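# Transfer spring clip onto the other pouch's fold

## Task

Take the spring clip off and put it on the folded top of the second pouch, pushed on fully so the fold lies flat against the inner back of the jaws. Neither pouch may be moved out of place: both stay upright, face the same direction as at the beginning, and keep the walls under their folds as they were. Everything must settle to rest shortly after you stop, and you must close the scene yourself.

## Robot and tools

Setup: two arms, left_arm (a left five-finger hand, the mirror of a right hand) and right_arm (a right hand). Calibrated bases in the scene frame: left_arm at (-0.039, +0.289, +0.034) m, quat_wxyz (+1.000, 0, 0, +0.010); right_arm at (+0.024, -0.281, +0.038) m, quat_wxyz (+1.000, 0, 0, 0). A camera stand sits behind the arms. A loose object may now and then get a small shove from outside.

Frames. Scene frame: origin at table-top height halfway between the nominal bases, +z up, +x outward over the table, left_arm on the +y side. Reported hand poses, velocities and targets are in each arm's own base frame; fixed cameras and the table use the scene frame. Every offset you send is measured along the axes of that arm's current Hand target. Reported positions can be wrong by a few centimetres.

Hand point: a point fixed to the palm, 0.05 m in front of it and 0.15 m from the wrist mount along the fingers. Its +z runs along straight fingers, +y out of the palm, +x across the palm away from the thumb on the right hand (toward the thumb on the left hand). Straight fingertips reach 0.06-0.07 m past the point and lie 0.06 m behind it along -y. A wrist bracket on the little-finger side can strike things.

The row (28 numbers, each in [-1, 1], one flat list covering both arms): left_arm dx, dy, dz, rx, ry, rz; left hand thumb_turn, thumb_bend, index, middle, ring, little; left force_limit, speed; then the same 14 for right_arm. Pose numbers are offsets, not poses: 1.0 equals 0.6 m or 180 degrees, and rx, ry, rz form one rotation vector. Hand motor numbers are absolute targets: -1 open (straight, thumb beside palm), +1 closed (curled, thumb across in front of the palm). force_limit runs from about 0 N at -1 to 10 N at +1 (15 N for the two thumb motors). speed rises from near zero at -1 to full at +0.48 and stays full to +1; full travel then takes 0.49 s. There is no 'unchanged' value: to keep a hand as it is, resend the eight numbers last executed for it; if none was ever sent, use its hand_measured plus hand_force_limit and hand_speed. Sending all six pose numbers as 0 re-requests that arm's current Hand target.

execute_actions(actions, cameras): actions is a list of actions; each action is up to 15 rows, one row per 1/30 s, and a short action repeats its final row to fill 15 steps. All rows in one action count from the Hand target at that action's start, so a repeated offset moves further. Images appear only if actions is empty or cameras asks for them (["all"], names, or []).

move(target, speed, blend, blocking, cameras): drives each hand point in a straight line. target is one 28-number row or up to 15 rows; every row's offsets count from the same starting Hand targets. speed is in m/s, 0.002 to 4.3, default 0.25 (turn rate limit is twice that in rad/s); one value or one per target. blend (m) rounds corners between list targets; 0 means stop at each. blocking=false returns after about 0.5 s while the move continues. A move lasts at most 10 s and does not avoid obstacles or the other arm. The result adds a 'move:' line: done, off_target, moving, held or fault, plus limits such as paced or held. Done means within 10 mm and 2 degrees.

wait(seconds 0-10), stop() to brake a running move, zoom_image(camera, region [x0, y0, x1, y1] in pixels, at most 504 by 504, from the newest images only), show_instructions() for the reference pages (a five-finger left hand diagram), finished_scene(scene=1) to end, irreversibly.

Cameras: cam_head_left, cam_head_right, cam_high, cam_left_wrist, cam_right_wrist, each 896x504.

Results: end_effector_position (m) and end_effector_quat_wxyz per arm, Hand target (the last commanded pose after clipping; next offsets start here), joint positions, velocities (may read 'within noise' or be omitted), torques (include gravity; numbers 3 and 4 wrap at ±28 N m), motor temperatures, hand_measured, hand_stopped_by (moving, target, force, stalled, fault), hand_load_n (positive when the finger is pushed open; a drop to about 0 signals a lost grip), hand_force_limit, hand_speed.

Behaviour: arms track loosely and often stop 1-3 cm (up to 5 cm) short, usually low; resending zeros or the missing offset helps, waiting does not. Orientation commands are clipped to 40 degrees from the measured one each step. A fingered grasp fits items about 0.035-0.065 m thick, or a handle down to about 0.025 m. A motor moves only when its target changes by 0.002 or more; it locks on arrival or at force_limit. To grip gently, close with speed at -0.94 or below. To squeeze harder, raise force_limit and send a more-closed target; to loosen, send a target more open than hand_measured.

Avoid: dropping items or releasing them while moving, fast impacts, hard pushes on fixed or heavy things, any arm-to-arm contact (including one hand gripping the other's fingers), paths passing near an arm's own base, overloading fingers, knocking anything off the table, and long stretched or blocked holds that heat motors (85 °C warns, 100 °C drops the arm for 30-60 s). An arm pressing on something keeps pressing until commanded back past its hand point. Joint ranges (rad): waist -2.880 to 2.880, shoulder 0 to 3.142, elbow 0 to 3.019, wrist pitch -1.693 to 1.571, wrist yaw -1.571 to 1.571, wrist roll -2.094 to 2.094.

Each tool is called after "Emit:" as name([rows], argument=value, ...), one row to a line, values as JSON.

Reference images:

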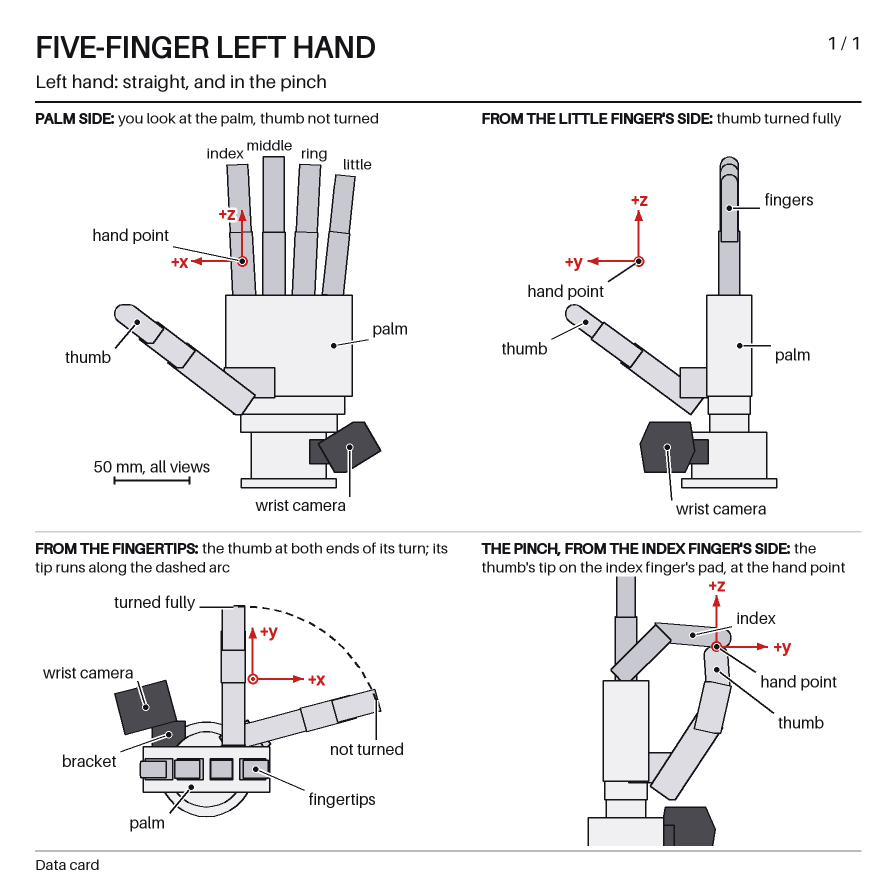

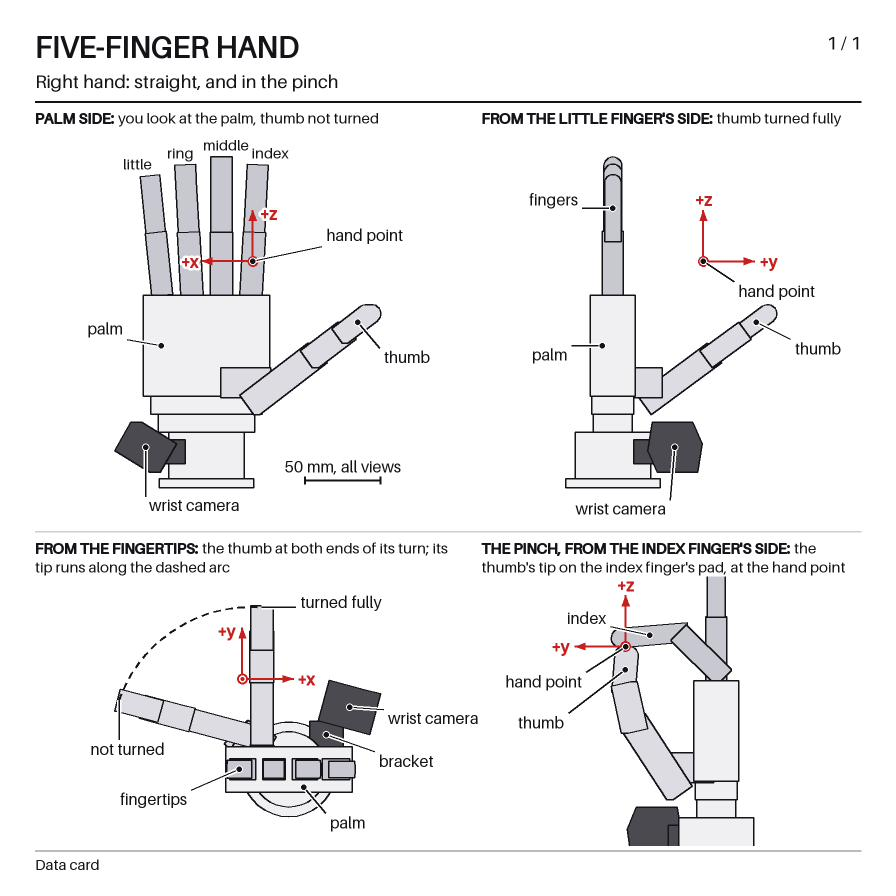

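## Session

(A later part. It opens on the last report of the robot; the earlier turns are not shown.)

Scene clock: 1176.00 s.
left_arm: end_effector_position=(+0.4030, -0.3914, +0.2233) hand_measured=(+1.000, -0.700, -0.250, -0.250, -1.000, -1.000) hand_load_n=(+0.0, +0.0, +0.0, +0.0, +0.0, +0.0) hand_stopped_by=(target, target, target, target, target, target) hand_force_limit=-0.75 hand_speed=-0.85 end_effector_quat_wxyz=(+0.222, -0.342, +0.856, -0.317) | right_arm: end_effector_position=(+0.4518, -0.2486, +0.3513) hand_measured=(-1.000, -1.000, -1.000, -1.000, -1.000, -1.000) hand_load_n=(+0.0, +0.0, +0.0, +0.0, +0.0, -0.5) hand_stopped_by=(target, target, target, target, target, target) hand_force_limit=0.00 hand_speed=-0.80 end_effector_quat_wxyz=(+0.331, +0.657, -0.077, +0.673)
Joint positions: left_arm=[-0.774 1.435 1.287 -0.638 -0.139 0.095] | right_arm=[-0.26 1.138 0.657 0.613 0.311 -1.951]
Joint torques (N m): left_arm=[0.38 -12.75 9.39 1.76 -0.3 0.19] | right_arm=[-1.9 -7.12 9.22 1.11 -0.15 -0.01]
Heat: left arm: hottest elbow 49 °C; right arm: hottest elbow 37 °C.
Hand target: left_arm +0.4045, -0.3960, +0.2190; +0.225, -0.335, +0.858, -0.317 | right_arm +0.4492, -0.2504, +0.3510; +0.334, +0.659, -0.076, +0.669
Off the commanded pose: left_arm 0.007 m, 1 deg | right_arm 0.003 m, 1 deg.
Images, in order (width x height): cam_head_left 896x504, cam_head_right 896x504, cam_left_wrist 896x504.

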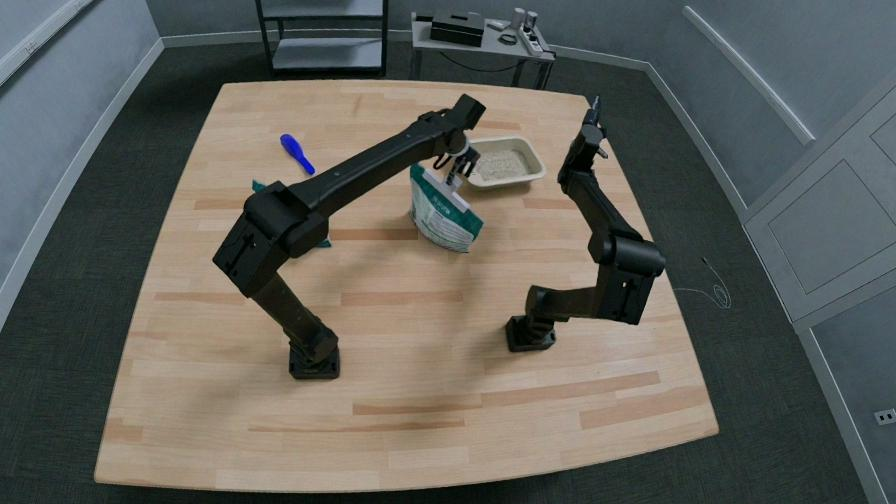

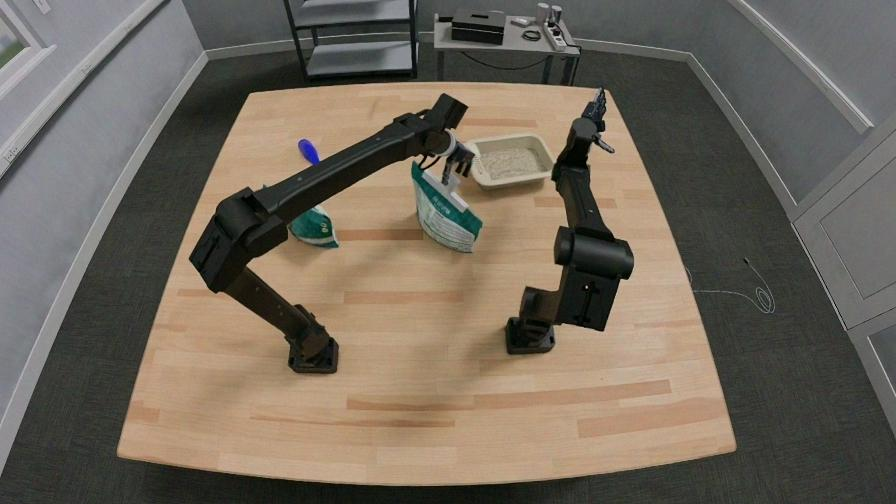

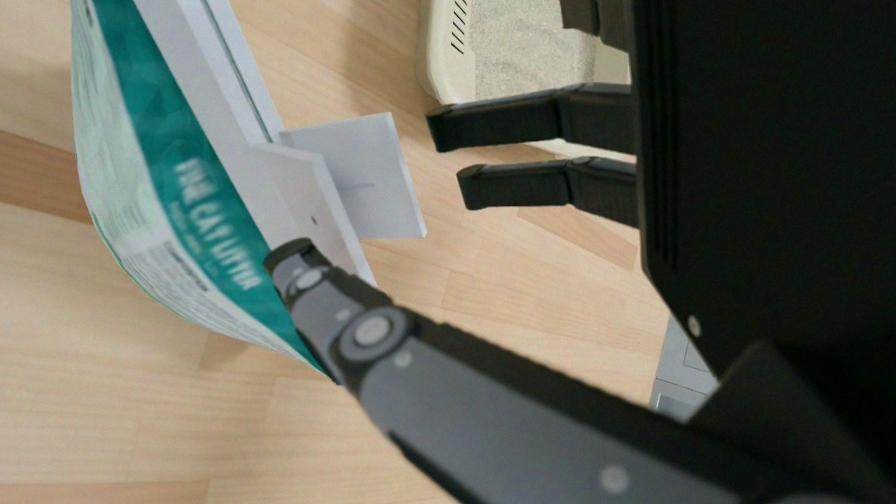

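Emit:
execute_actions([
  [[0,0,0,0,0,0,1,-0.6,-0.25,-0.25,-1,-1,-0.75,-0.88,0,0,0,0,0,0,-1,-1,-1,-1,-1,-1,0,-0.8]],
], cameras=["cam_left_wrist","cam_head_left"])

Emit:
zoom_image(camera="cam_left_wrist", region=[200, 50, 500, 350])

Emit:
zoom_image(camera="cam_head_left", region=[425, 160, 475, 210])

Scene clock: 1191.83 s.
left_arm: end_effector_position=(+0.4030, -0.3914, +0.2233) hand_measured=(+1.000, -0.600, -0.250, -0.250, -1.000, -1.000) hand_load_n=(+0.0, +0.0, +0.0, +0.0, +0.0, +0.0) hand_stopped_by=(target, target, target, target, target, target) hand_force_limit=-0.75 hand_speed=-0.88 end_effector_quat_wxyz=(+0.222, -0.342, +0.856, -0.317) | right_arm: end_effector_position=(+0.4518, -0.2486, +0.3513) hand_measured=(-1.000, -1.000, -1.000, -1.000, -1.000, -1.000) hand_load_n=(+0.0, +0.0, +0.0, +0.0, +0.0, +0.0) hand_stopped_by=(target, target, target, target, target, target) hand_force_limit=0.00 hand_speed=-0.80 end_effector_quat_wxyz=(+0.331, +0.657, -0.077, +0.673)
Joint positions: left_arm=[-0.774 1.435 1.287 -0.638 -0.139 0.095] | right_arm=[-0.26 1.138 0.657 0.613 0.311 -1.951]
Joint torques (N m): left_arm=[0.44 -12.69 9.5 1.87 -0.3 0.21] | right_arm=[-2.49 -6.95 9.31 1.26 -0.13 -0.05]
Heat: left arm: hottest elbow 49 °C; right arm: hottest elbow 37 °C.
Hand target: left_arm +0.4045, -0.3960, +0.2190; +0.225, -0.335, +0.858, -0.317 | right_arm +0.4492, -0.2504, +0.3510; +0.334, +0.659, -0.076, +0.669
Off the commanded pose: left_arm 0.007 m, 1 deg | right_arm 0.003 m, 1 deg.
Images, in order (width x height): cam_head_left 896x504, cam_left_wrist 896x504.

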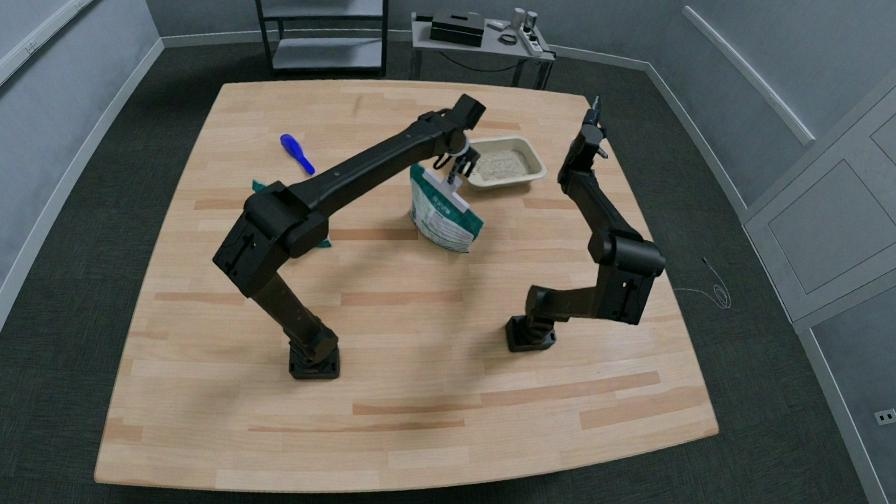

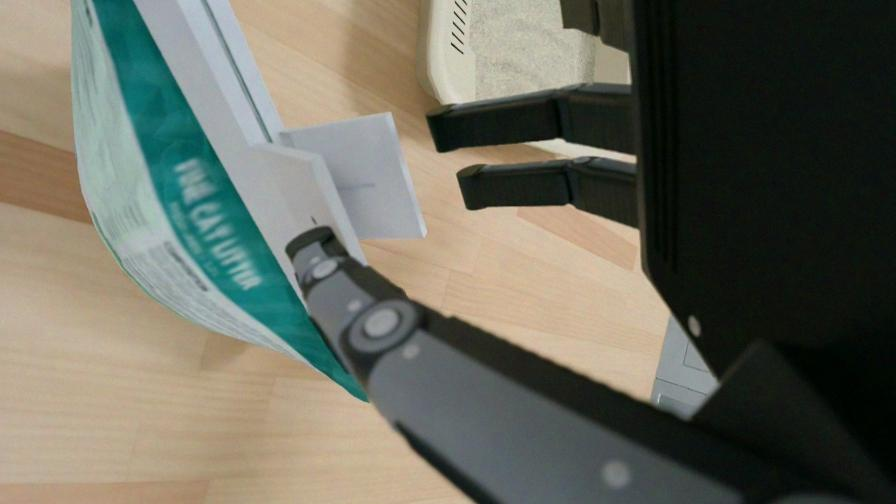

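Scaled by 1.680 from the camera's 896x504 image, which has a finer 1280x720 frame.

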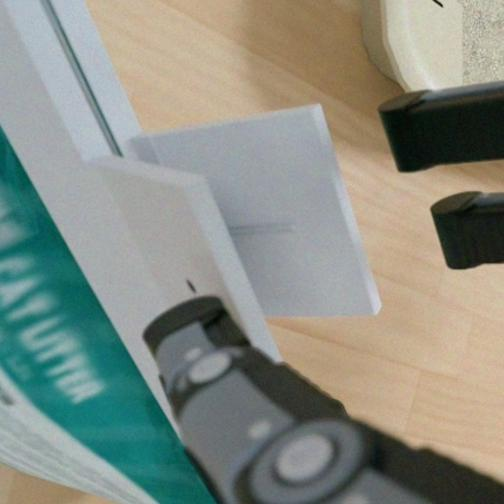

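Scaled by 10.080 from the camera's 896x504 image, which has a finer 1280x720 frame.

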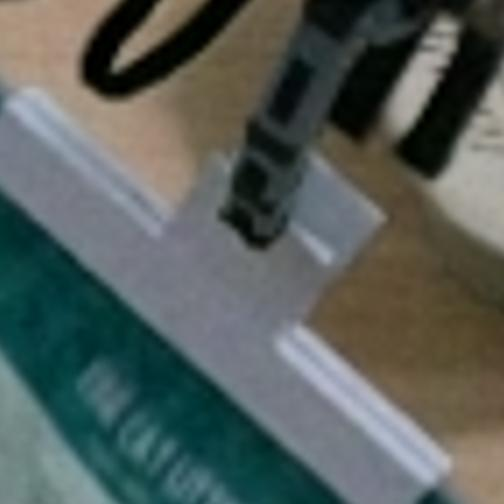

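Emit:
execute_actions([
  [[0,0,0,0,0,0,1,-0.45,-0.25,-0.25,-1,-1,-0.85,-0.9,0,0,0,0,0,0,-1,-1,-1,-1,-1,-1,0,-0.8]],
], cameras=["cam_left_wrist","cam_head_left"])

Emit:
zoom_image(camera="cam_left_wrist", region=[200, 50, 500, 350])

Emit:
zoom_image(camera="cam_head_left", region=[425, 160, 475, 210])

Scene clock: 1197.57 s.
left_arm: end_effector_position=(+0.4030, -0.3914, +0.2233) hand_measured=(+1.000, -0.450, -0.250, -0.250, -1.000, -1.000) hand_load_n=(+0.0, +0.0, +0.0, +0.0, +0.0, +0.0) hand_stopped_by=(target, target, target, target, target, target) hand_force_limit=-0.85 hand_speed=-0.90 end_effector_quat_wxyz=(+0.222, -0.342, +0.856, -0.317) | right_arm: end_effector_position=(+0.4518, -0.2486, +0.3513) hand_measured=(-1.000, -1.000, -1.000, -1.000, -1.000, -1.000) hand_load_n=(+0.0, +0.0, +0.0, +0.0, +0.0, +0.0) hand_stopped_by=(target, target, target, target, target, target) hand_force_limit=0.00 hand_speed=-0.80 end_effector_quat_wxyz=(+0.331, +0.657, -0.077, +0.673)
Joint positions: left_arm=[-0.774 1.435 1.287 -0.638 -0.139 0.095] | right_arm=[-0.26 1.138 0.657 0.613 0.311 -1.951]
Joint torques (N m): left_arm=[0.85 -12.69 9.37 1.68 -0.31 0.21] | right_arm=[-1.32 -7.3 9.17 1.32 -0.11 -0.01]
Heat: left arm: hottest elbow 48 °C; right arm: hottest elbow 37 °C.
Hand target: left_arm +0.4045, -0.3960, +0.2190; +0.225, -0.335, +0.858, -0.317 | right_arm +0.4492, -0.2504, +0.3510; +0.334, +0.659, -0.076, +0.669
Off the commanded pose: left_arm 0.007 m, 1 deg | right_arm 0.003 m, 1 deg.
Images, in order (width x height): cam_head_left 896x504, cam_left_wrist 896x504.

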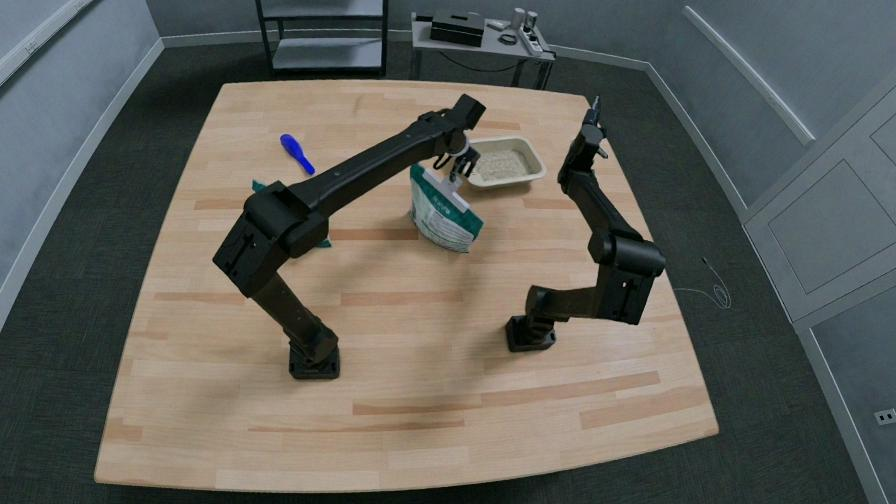

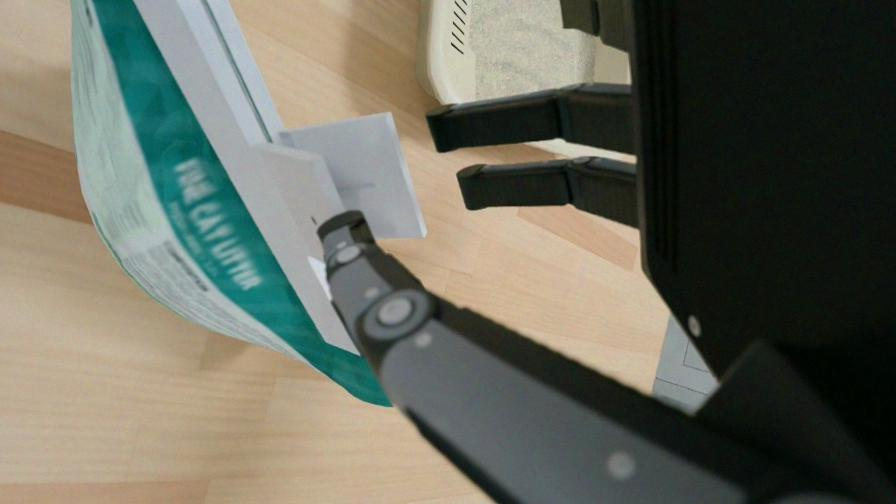

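Scaled by 1.680 from the camera's 896x504 image, which has a finer 1280x720 frame.

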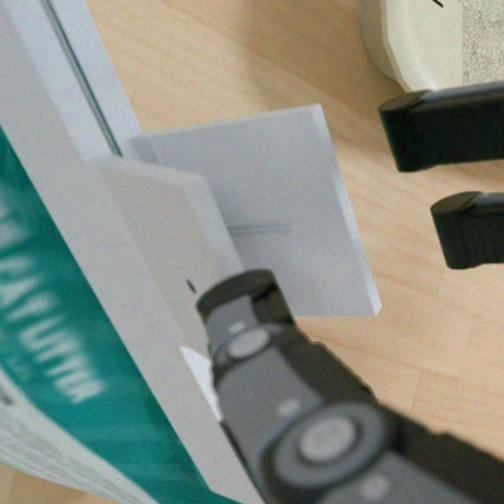

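Scaled by 10.080 from the camera's 896x504 image, which has a finer 1280x720 frame.

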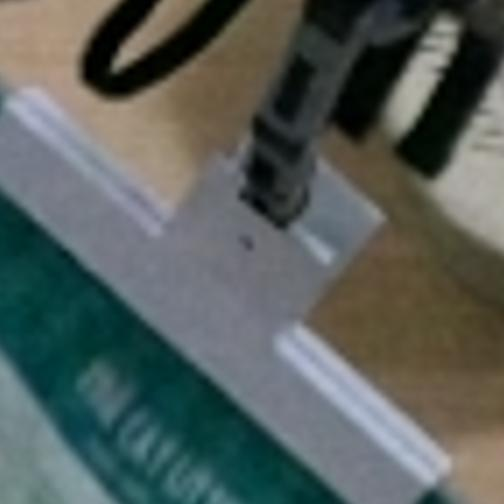

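Emit:
execute_actions([
  [[0,0,0,0,0,0,1,-0.7,-0.1,-0.1,-1,-1,-0.95,-0.9,0,0,0,0,0,0,-1,-1,-1,-1,-1,-1,0,-0.8]],
], cameras=["cam_left_wrist","cam_head_left"])

Emit:
zoom_image(camera="cam_left_wrist", region=[200, 50, 500, 350])

Emit:
zoom_image(camera="cam_head_left", region=[425, 160, 475, 210])

Scene clock: 1242.47 s.
left_arm: end_effector_position=(+0.4030, -0.3914, +0.2233) hand_measured=(+1.000, -0.700, -0.100, -0.100, -1.000, -1.000) hand_load_n=(+0.0, +0.0, +0.0, +0.0, +0.0, +0.0) hand_stopped_by=(target, target, target, target, target, target) hand_force_limit=-0.95 hand_speed=-0.90 end_effector_quat_wxyz=(+0.222, -0.342, +0.856, -0.317) | right_arm: end_effector_position=(+0.4518, -0.2486, +0.3513) hand_measured=(-1.000, -1.000, -1.000, -1.000, -1.000, -1.000) hand_load_n=(+0.0, +0.0, +0.0, +0.0, +0.0, +0.0) hand_stopped_by=(target, target, target, target, target, target) hand_force_limit=0.00 hand_speed=-0.80 end_effector_quat_wxyz=(+0.331, +0.657, -0.077, +0.673)
Joint positions: left_arm=[-0.774 1.435 1.287 -0.638 -0.139 0.095] | right_arm=[-0.26 1.138 0.657 0.613 0.311 -1.951]
Joint torques (N m): left_arm=[0.15 -12.51 9.37 1.83 -0.29 0.18] | right_arm=[-1.96 -6.95 9.29 1.18 -0.14 -0.04]
Heat: left arm: hottest elbow 48 °C; right arm: hottest elbow 37 °C.
Hand target: left_arm +0.4045, -0.3960, +0.2189; +0.225, -0.335, +0.858, -0.317 | right_arm +0.4492, -0.2504, +0.3510; +0.334, +0.659, -0.076, +0.669
Off the commanded pose: left_arm 0.007 m, 1 deg | right_arm 0.003 m, 1 deg.
Images, in order (width x height): cam_head_left 896x504, cam_left_wrist 896x504.

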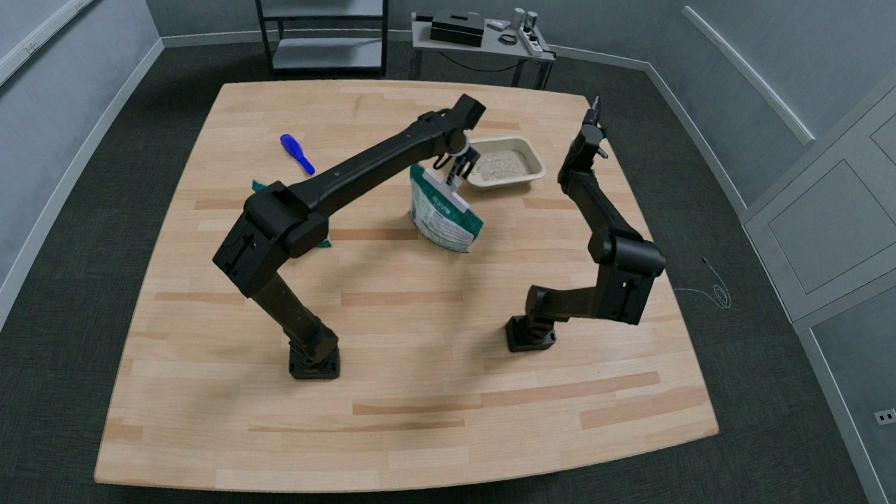

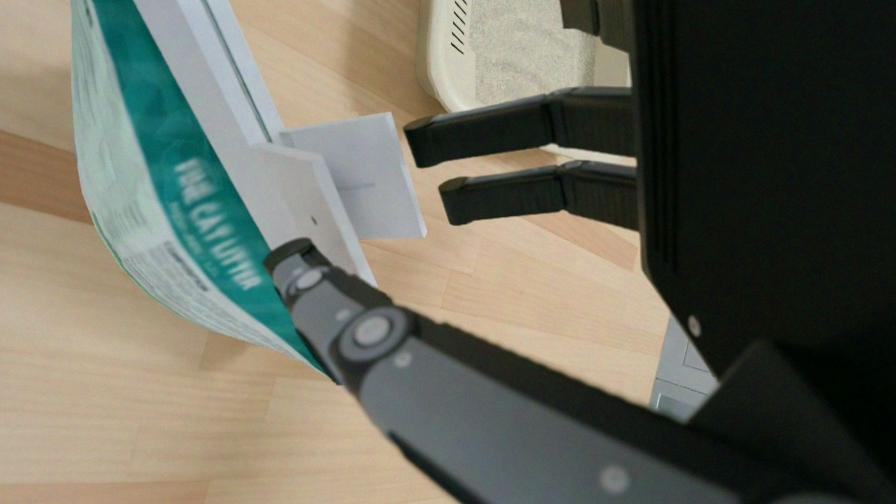

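Scaled by 1.680 from the camera's 896x504 image, which has a finer 1280x720 frame.

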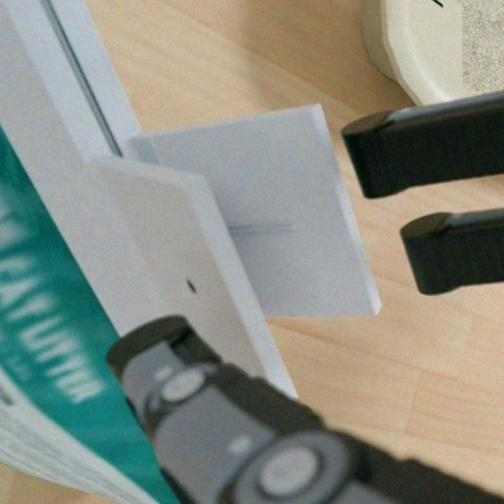

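Scaled by 10.080 from the camera's 896x504 image, which has a finer 1280x720 frame.

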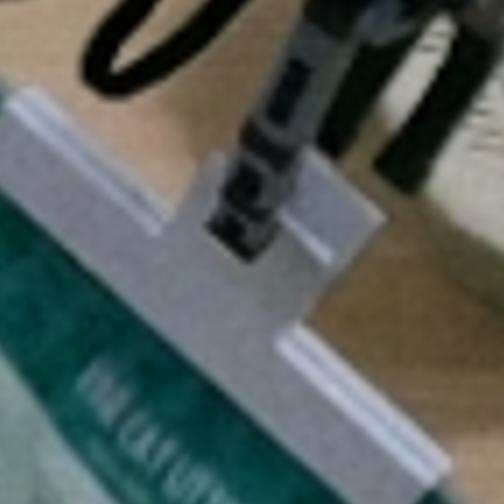

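Emit:
execute_actions([
  [[0,0,0,0,0,0,1,-0.7,0.0,0.0,-1,-1,-0.95,-0.9,0,0,0,0,0,0,-1,-1,-1,-1,-1,-1,0,-0.8]],
], cameras=["cam_left_wrist","cam_head_left"])

Emit:
zoom_image(camera="cam_left_wrist", region=[200, 50, 500, 350])

Scene clock: 1246.53 s.
left_arm: end_effector_position=(+0.4030, -0.3914, +0.2233) hand_measured=(+1.000, -0.700, +0.000, +0.000, -1.000, -1.000) hand_load_n=(+0.0, +0.0, +0.5, +0.0, +0.0, +0.0) hand_stopped_by=(target, target, target, target, target, target) hand_force_limit=-0.95 hand_speed=-0.90 end_effector_quat_wxyz=(+0.222, -0.342, +0.856, -0.317) | right_arm: end_effector_position=(+0.4518, -0.2486, +0.3513) hand_measured=(-1.000, -1.000, -1.000, -1.000, -1.000, -1.000) hand_load_n=(+0.0, +0.0, +0.0, +0.0, +0.0, +0.0) hand_stopped_by=(target, target, target, target, target, target) hand_force_limit=0.00 hand_speed=-0.80 end_effector_quat_wxyz=(+0.331, +0.657, -0.077, +0.673)
Joint positions: left_arm=[-0.774 1.435 1.287 -0.638 -0.139 0.095] | right_arm=[-0.26 1.138 0.657 0.613 0.311 -1.951]
Joint torques (N m): left_arm=[0.44 -13.04 9.32 1.73 -0.3 0.19] | right_arm=[-1.73 -7 9.17 1.24 -0.15 -0.02]
Heat: left arm: hottest elbow 48 °C; right arm: hottest elbow 37 °C.
Hand target: left_arm +0.4045, -0.3960, +0.2189; +0.225, -0.335, +0.858, -0.317 | right_arm +0.4492, -0.2504, +0.3510; +0.334, +0.659, -0.076, +0.669
Off the commanded pose: left_arm 0.007 m, 1 deg | right_arm 0.003 m, 1 deg.
Images, in order (width x height): cam_head_left 896x504, cam_left_wrist 896x504.

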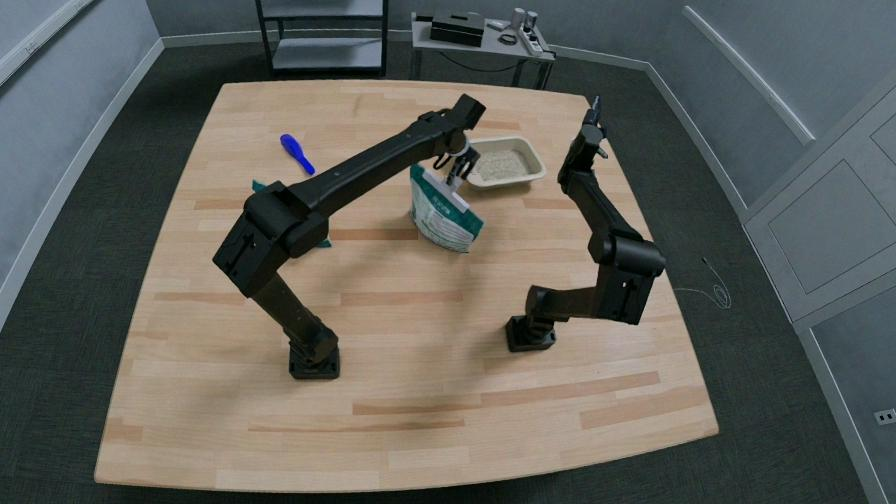

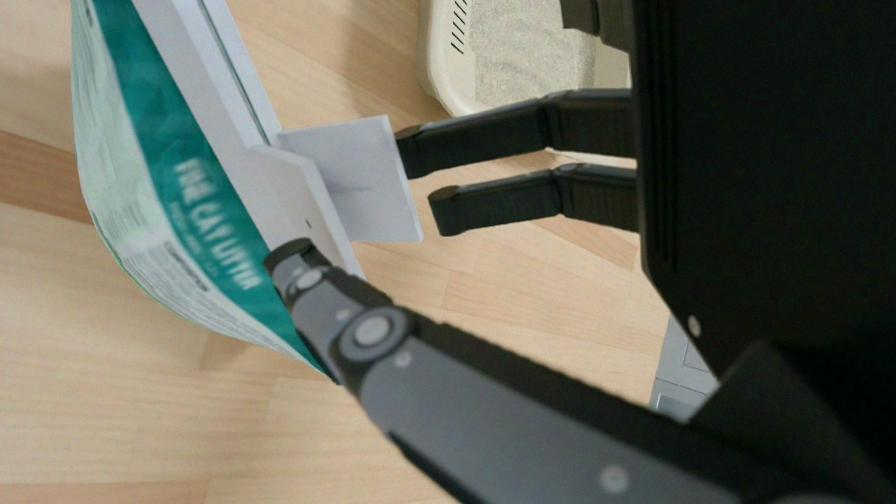

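Scaled by 1.680 from the camera's 896x504 image, which has a finer 1280x720 frame.

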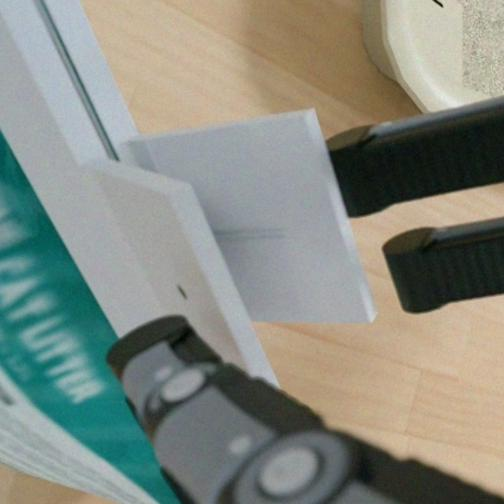

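Emit:
move([
  [0,0,0,0,0,0,1,-0.8,-0.25,-0.25,-1,-1,0.5,-0.7,0,0,0,0,0,0,-1,-1,-1,-1,-1,-1,0,-0.8],
  [-0.01015,-0.04053,-0.04065,0.0032,0.0018,0.0253,1,-0.8,-0.25,-0.25,-1,-1,0.5,-0.7,0,0,0,0,0,0,-1,-1,-1,-1,-1,-1,0,-0.8],
  [0.0036,0.01436,0.0144,0.0032,0.0018,0.0253,1,-0.8,-0.25,-0.25,-1,-1,0.5,-0.7,0,0,0,0,0,0,-1,-1,-1,-1,-1,-1,0,-0.8],
], speed=0.1, cameras=["cam_head_left","cam_left_wrist"])

Emit:
zoom_image(camera="cam_left_wrist", region=[200, 50, 500, 350])

Emit:
zoom_image(camera="cam_head_left", region=[425, 160, 475, 210])

Scene clock: 1277.20 s.
left_arm: end_effector_position=(+0.4034, -0.3909, +0.2106) hand_measured=(+1.000, -0.800, -0.250, -0.250, -1.000, -1.000) hand_load_n=(+0.0, +0.0, +0.0, +0.0, +0.0, +0.0) hand_stopped_by=(target, target, target, target, target, target) hand_force_limit=0.50 hand_speed=-0.70 end_effector_quat_wxyz=(+0.235, -0.306, +0.868, -0.312) | right_arm: end_effector_position=(+0.4518, -0.2486, +0.3513) hand_measured=(-1.000, -1.000, -1.000, -1.000, -1.000, -1.000) hand_load_n=(+0.0, +0.0, +0.0, +0.0, +0.0, +0.0) hand_stopped_by=(target, target, target, target, target, target) hand_force_limit=0.00 hand_speed=-0.80 end_effector_quat_wxyz=(+0.331, +0.657, -0.077, +0.673)
Joint positions: left_arm=[-0.781 1.44 1.257 -0.596 -0.139 0.17] | right_arm=[-0.26 1.138 0.657 0.613 0.311 -1.951]
Joint torques (N m): left_arm=[0.44 -12.4 9.46 1.66 -0.19 0.17] | right_arm=[-1.61 -7.06 9.28 1.2 -0.16 -0.04]
Heat: left arm: hottest elbow 49 °C; right arm: hottest elbow 37 °C.
Hand target: left_arm +0.4045, -0.3961, +0.2069; +0.237, -0.299, +0.870, -0.314 | right_arm +0.4492, -0.2504, +0.3510; +0.334, +0.659, -0.076, +0.669
Off the commanded pose: left_arm 0.007 m, 1 deg | right_arm 0.003 m, 1 deg.
move: done
Images, in order (width x height): cam_head_left 896x504, cam_left_wrist 896x504.

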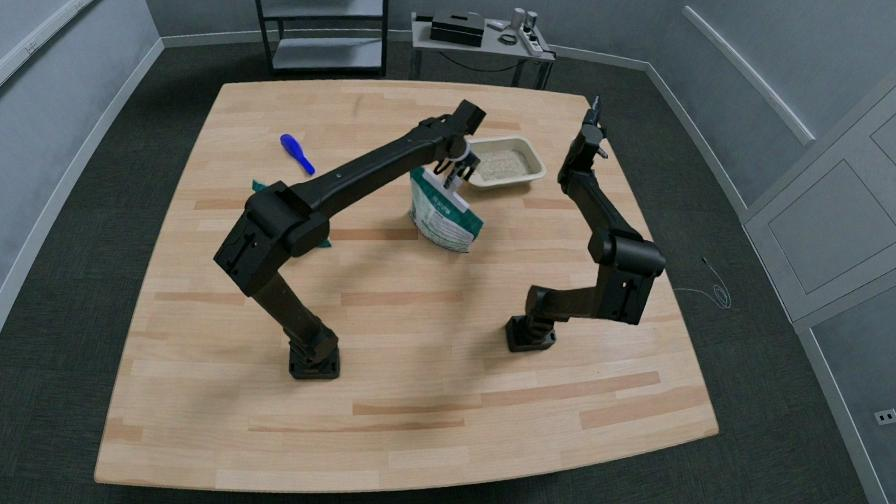

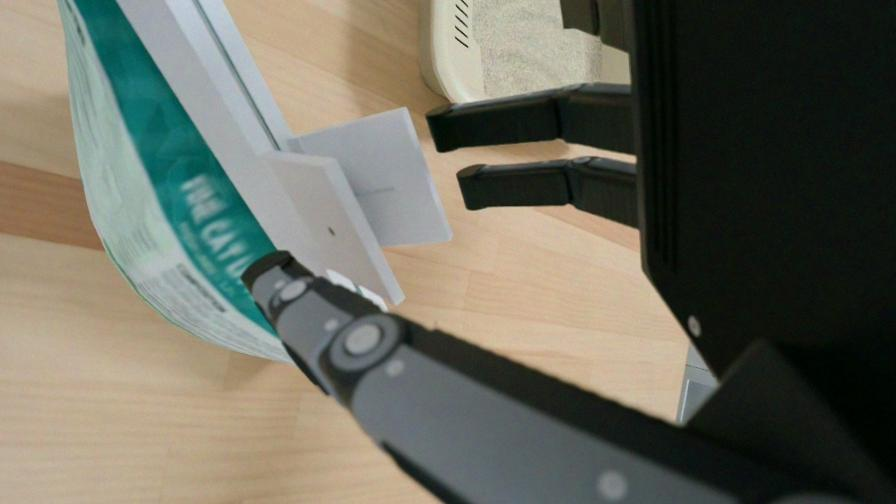

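Scaled by 1.680 from the camera's 896x504 image, which has a finer 1280x720 frame.

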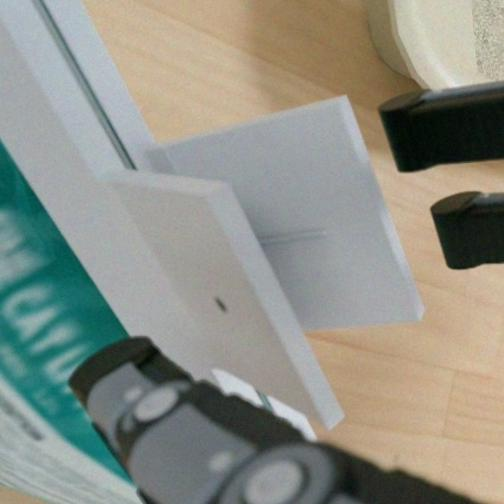

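Scaled by 10.080 from the camera's 896x504 image, which has a finer 1280x720 frame.

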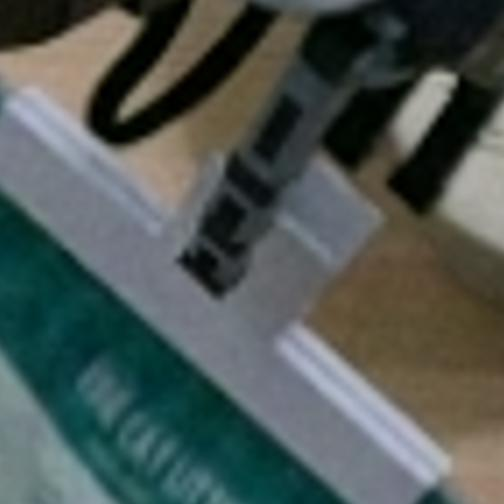

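Emit:
execute_actions([
  [[0,0,0,0,0,0,1,-0.45,-0.1,-0.1,-1,-1,-0.9,-0.88,0,0,0,0,0,0,-1,-1,-1,-1,-1,-1,0,-0.8]],
], cameras=["cam_left_wrist","cam_head_left"])

Emit:
zoom_image(camera="cam_left_wrist", region=[200, 50, 500, 350])

Emit:
zoom_image(camera="cam_head_left", region=[425, 160, 475, 210])

Scene clock: 1282.47 s.
left_arm: end_effector_position=(+0.4035, -0.3909, +0.2106) hand_measured=(+1.000, -0.450, -0.100, -0.100, -1.000, -1.000) hand_load_n=(+0.0, +0.0, +0.0, +0.0, +0.0, +0.0) hand_stopped_by=(target, target, target, target, target, target) hand_force_limit=-0.90 hand_speed=-0.88 end_effector_quat_wxyz=(+0.235, -0.306, +0.868, -0.312) | right_arm: end_effector_position=(+0.4518, -0.2486, +0.3513) hand_measured=(-1.000, -1.000, -1.000, -1.000, -1.000, -1.000) hand_load_n=(+0.0, +0.0, +0.0, +0.0, +0.0, +0.0) hand_stopped_by=(target, target, target, target, target, target) hand_force_limit=0.00 hand_speed=-0.80 end_effector_quat_wxyz=(+0.331, +0.657, -0.077, +0.673)
Joint positions: left_arm=[-0.781 1.44 1.257 -0.596 -0.139 0.17] | right_arm=[-0.26 1.138 0.657 0.613 0.311 -1.951]
Joint velocities: left_arm=[within noise] | right_arm=[-0.005 -0.015 -0.007 -0.051 0.007 0.022]
Joint torques (N m): left_arm=[0.5 -12.4 9.39 1.78 -0.21 0.21] | right_arm=[-2.26 -7.06 9.11 1.24 -0.16 0]
Heat: left arm: hottest elbow 49 °C; right arm: hottest elbow 37 °C.
Hand target: left_arm +0.4045, -0.3962, +0.2069; +0.237, -0.299, +0.870, -0.314 | right_arm +0.4492, -0.2504, +0.3510; +0.334, +0.659, -0.076, +0.669
Off the commanded pose: left_arm 0.006 m, 1 deg | right_arm 0.003 m, 1 deg.
Images, in order (width x height): cam_head_left 896x504, cam_left_wrist 896x504.

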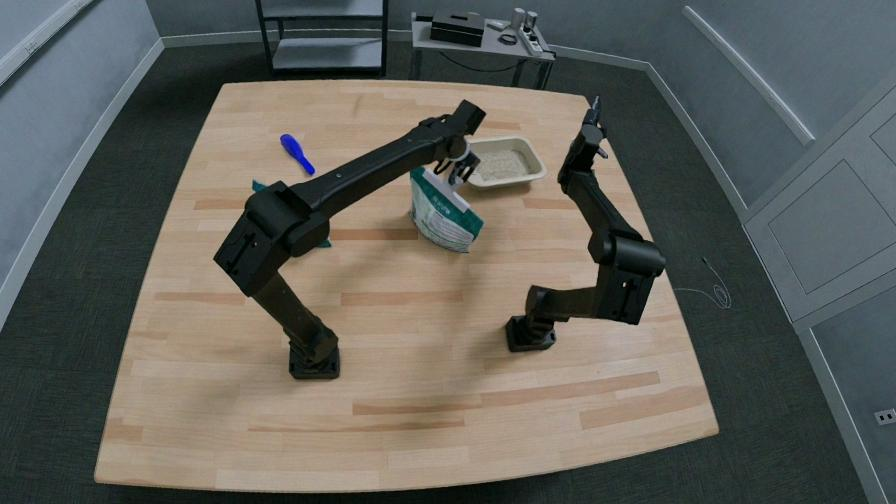

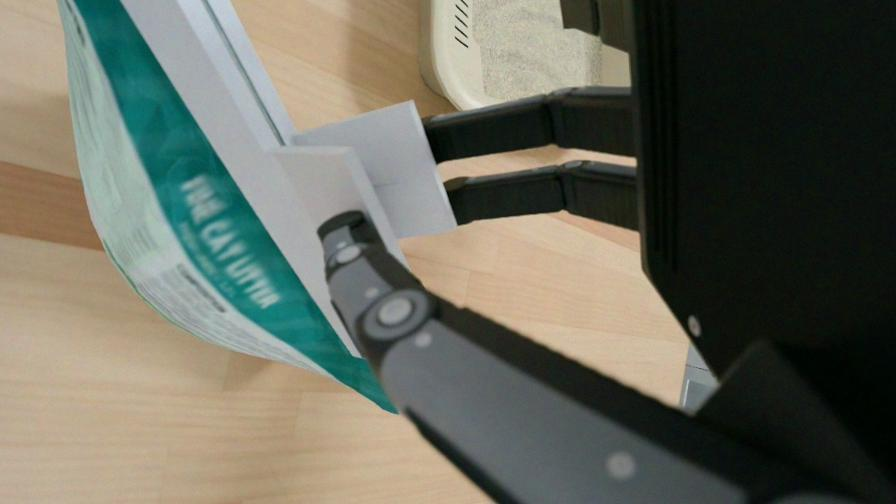

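Scaled by 1.680 from the camera's 896x504 image, which has a finer 1280x720 frame.

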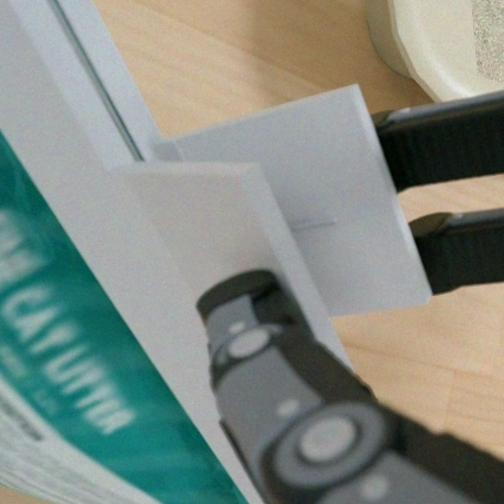

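Scaled by 10.080 from the camera's 896x504 image, which has a finer 1280x720 frame.

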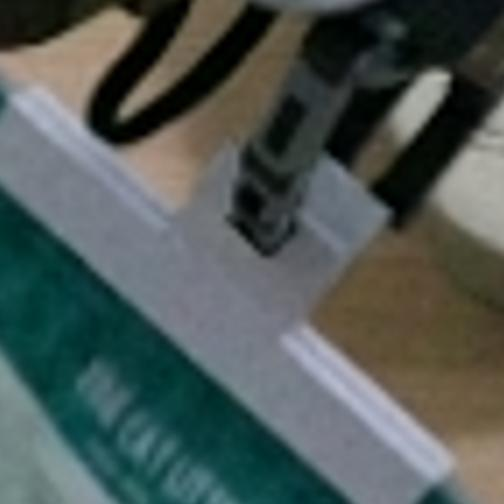

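Emit:
execute_actions([
  [[0,0,0,0,0,0,1,-0.35,0.05,0.05,-1,-1,0.6,-0.9,0,0,0,0,0,0,-1,-1,-1,-1,-1,-1,0,-0.8]],
], cameras=["cam_left_wrist","cam_head_left"])

Emit:
zoom_image(camera="cam_left_wrist", region=[200, 50, 500, 350])

Emit:
zoom_image(camera="cam_head_left", region=[425, 160, 475, 210])

Scene clock: 1288.73 s.
left_arm: end_effector_position=(+0.4033, -0.3911, +0.2106) hand_measured=(+1.000, -0.410, -0.028, -0.010, -1.000, -1.000) hand_load_n=(-0.5, +13.5, +5.5, +8.5, +0.0, +0.0) hand_stopped_by=(target, force, force, force, target, target) hand_force_limit=0.60 hand_speed=-0.90 end_effector_quat_wxyz=(+0.235, -0.306, +0.868, -0.312) | right_arm: end_effector_position=(+0.4518, -0.2486, +0.3513) hand_measured=(-1.000, -1.000, -1.000, -1.000, -1.000, -1.000) hand_load_n=(+0.0, +0.0, +0.0, +0.0, +0.0, +0.0) hand_stopped_by=(target, target, target, target, target, target) hand_force_limit=0.00 hand_speed=-0.80 end_effector_quat_wxyz=(+0.331, +0.657, -0.077, +0.673)
Joint positions: left_arm=[-0.781 1.44 1.257 -0.596 -0.139 0.17] | right_arm=[-0.26 1.138 0.657 0.613 0.311 -1.951]
Joint torques (N m): left_arm=[0.85 -12.51 9.47 1.63 -0.23 0.2] | right_arm=[-2.02 -6.77 9.25 1.2 -0.15 -0.02]
Heat: left arm: hottest elbow 50 °C; right arm: hottest elbow 37 °C.
Hand target: left_arm +0.4045, -0.3962, +0.2069; +0.237, -0.299, +0.870, -0.314 | right_arm +0.4492, -0.2504, +0.3510; +0.334, +0.659, -0.076, +0.669
Off the commanded pose: left_arm 0.006 m, 1 deg | right_arm 0.003 m, 1 deg.
Images, in order (width x height): cam_head_left 896x504, cam_left_wrist 896x504.

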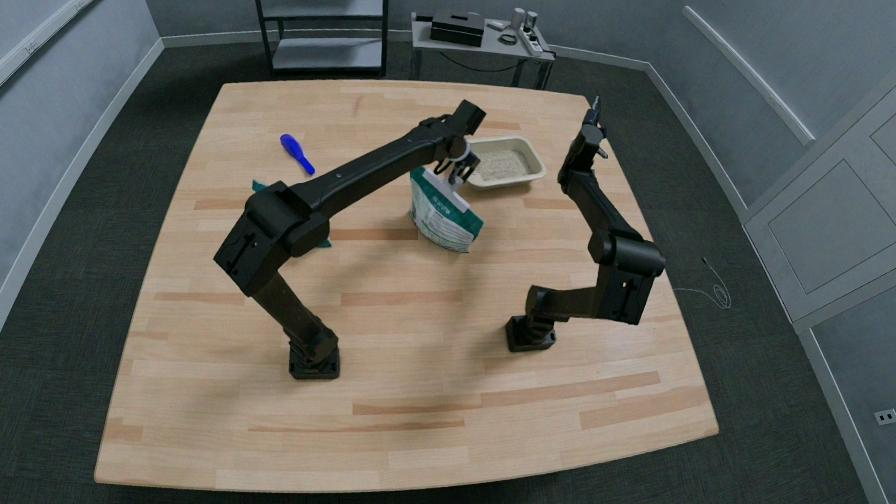

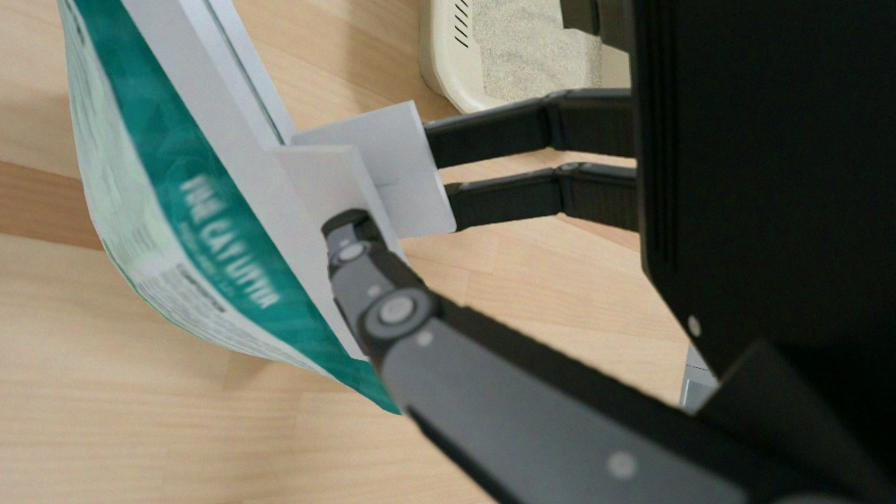

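Scaled by 1.680 from the camera's 896x504 image, which has a finer 1280x720 frame.

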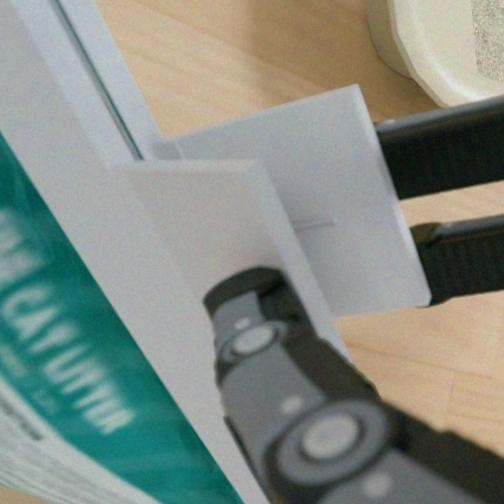

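Scaled by 10.080 from the camera's 896x504 image, which has a finer 1280x720 frame.

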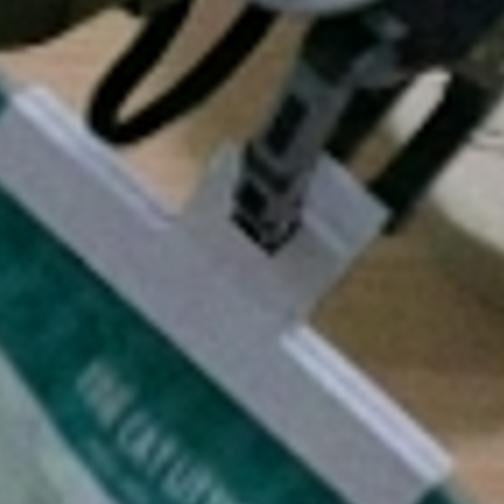

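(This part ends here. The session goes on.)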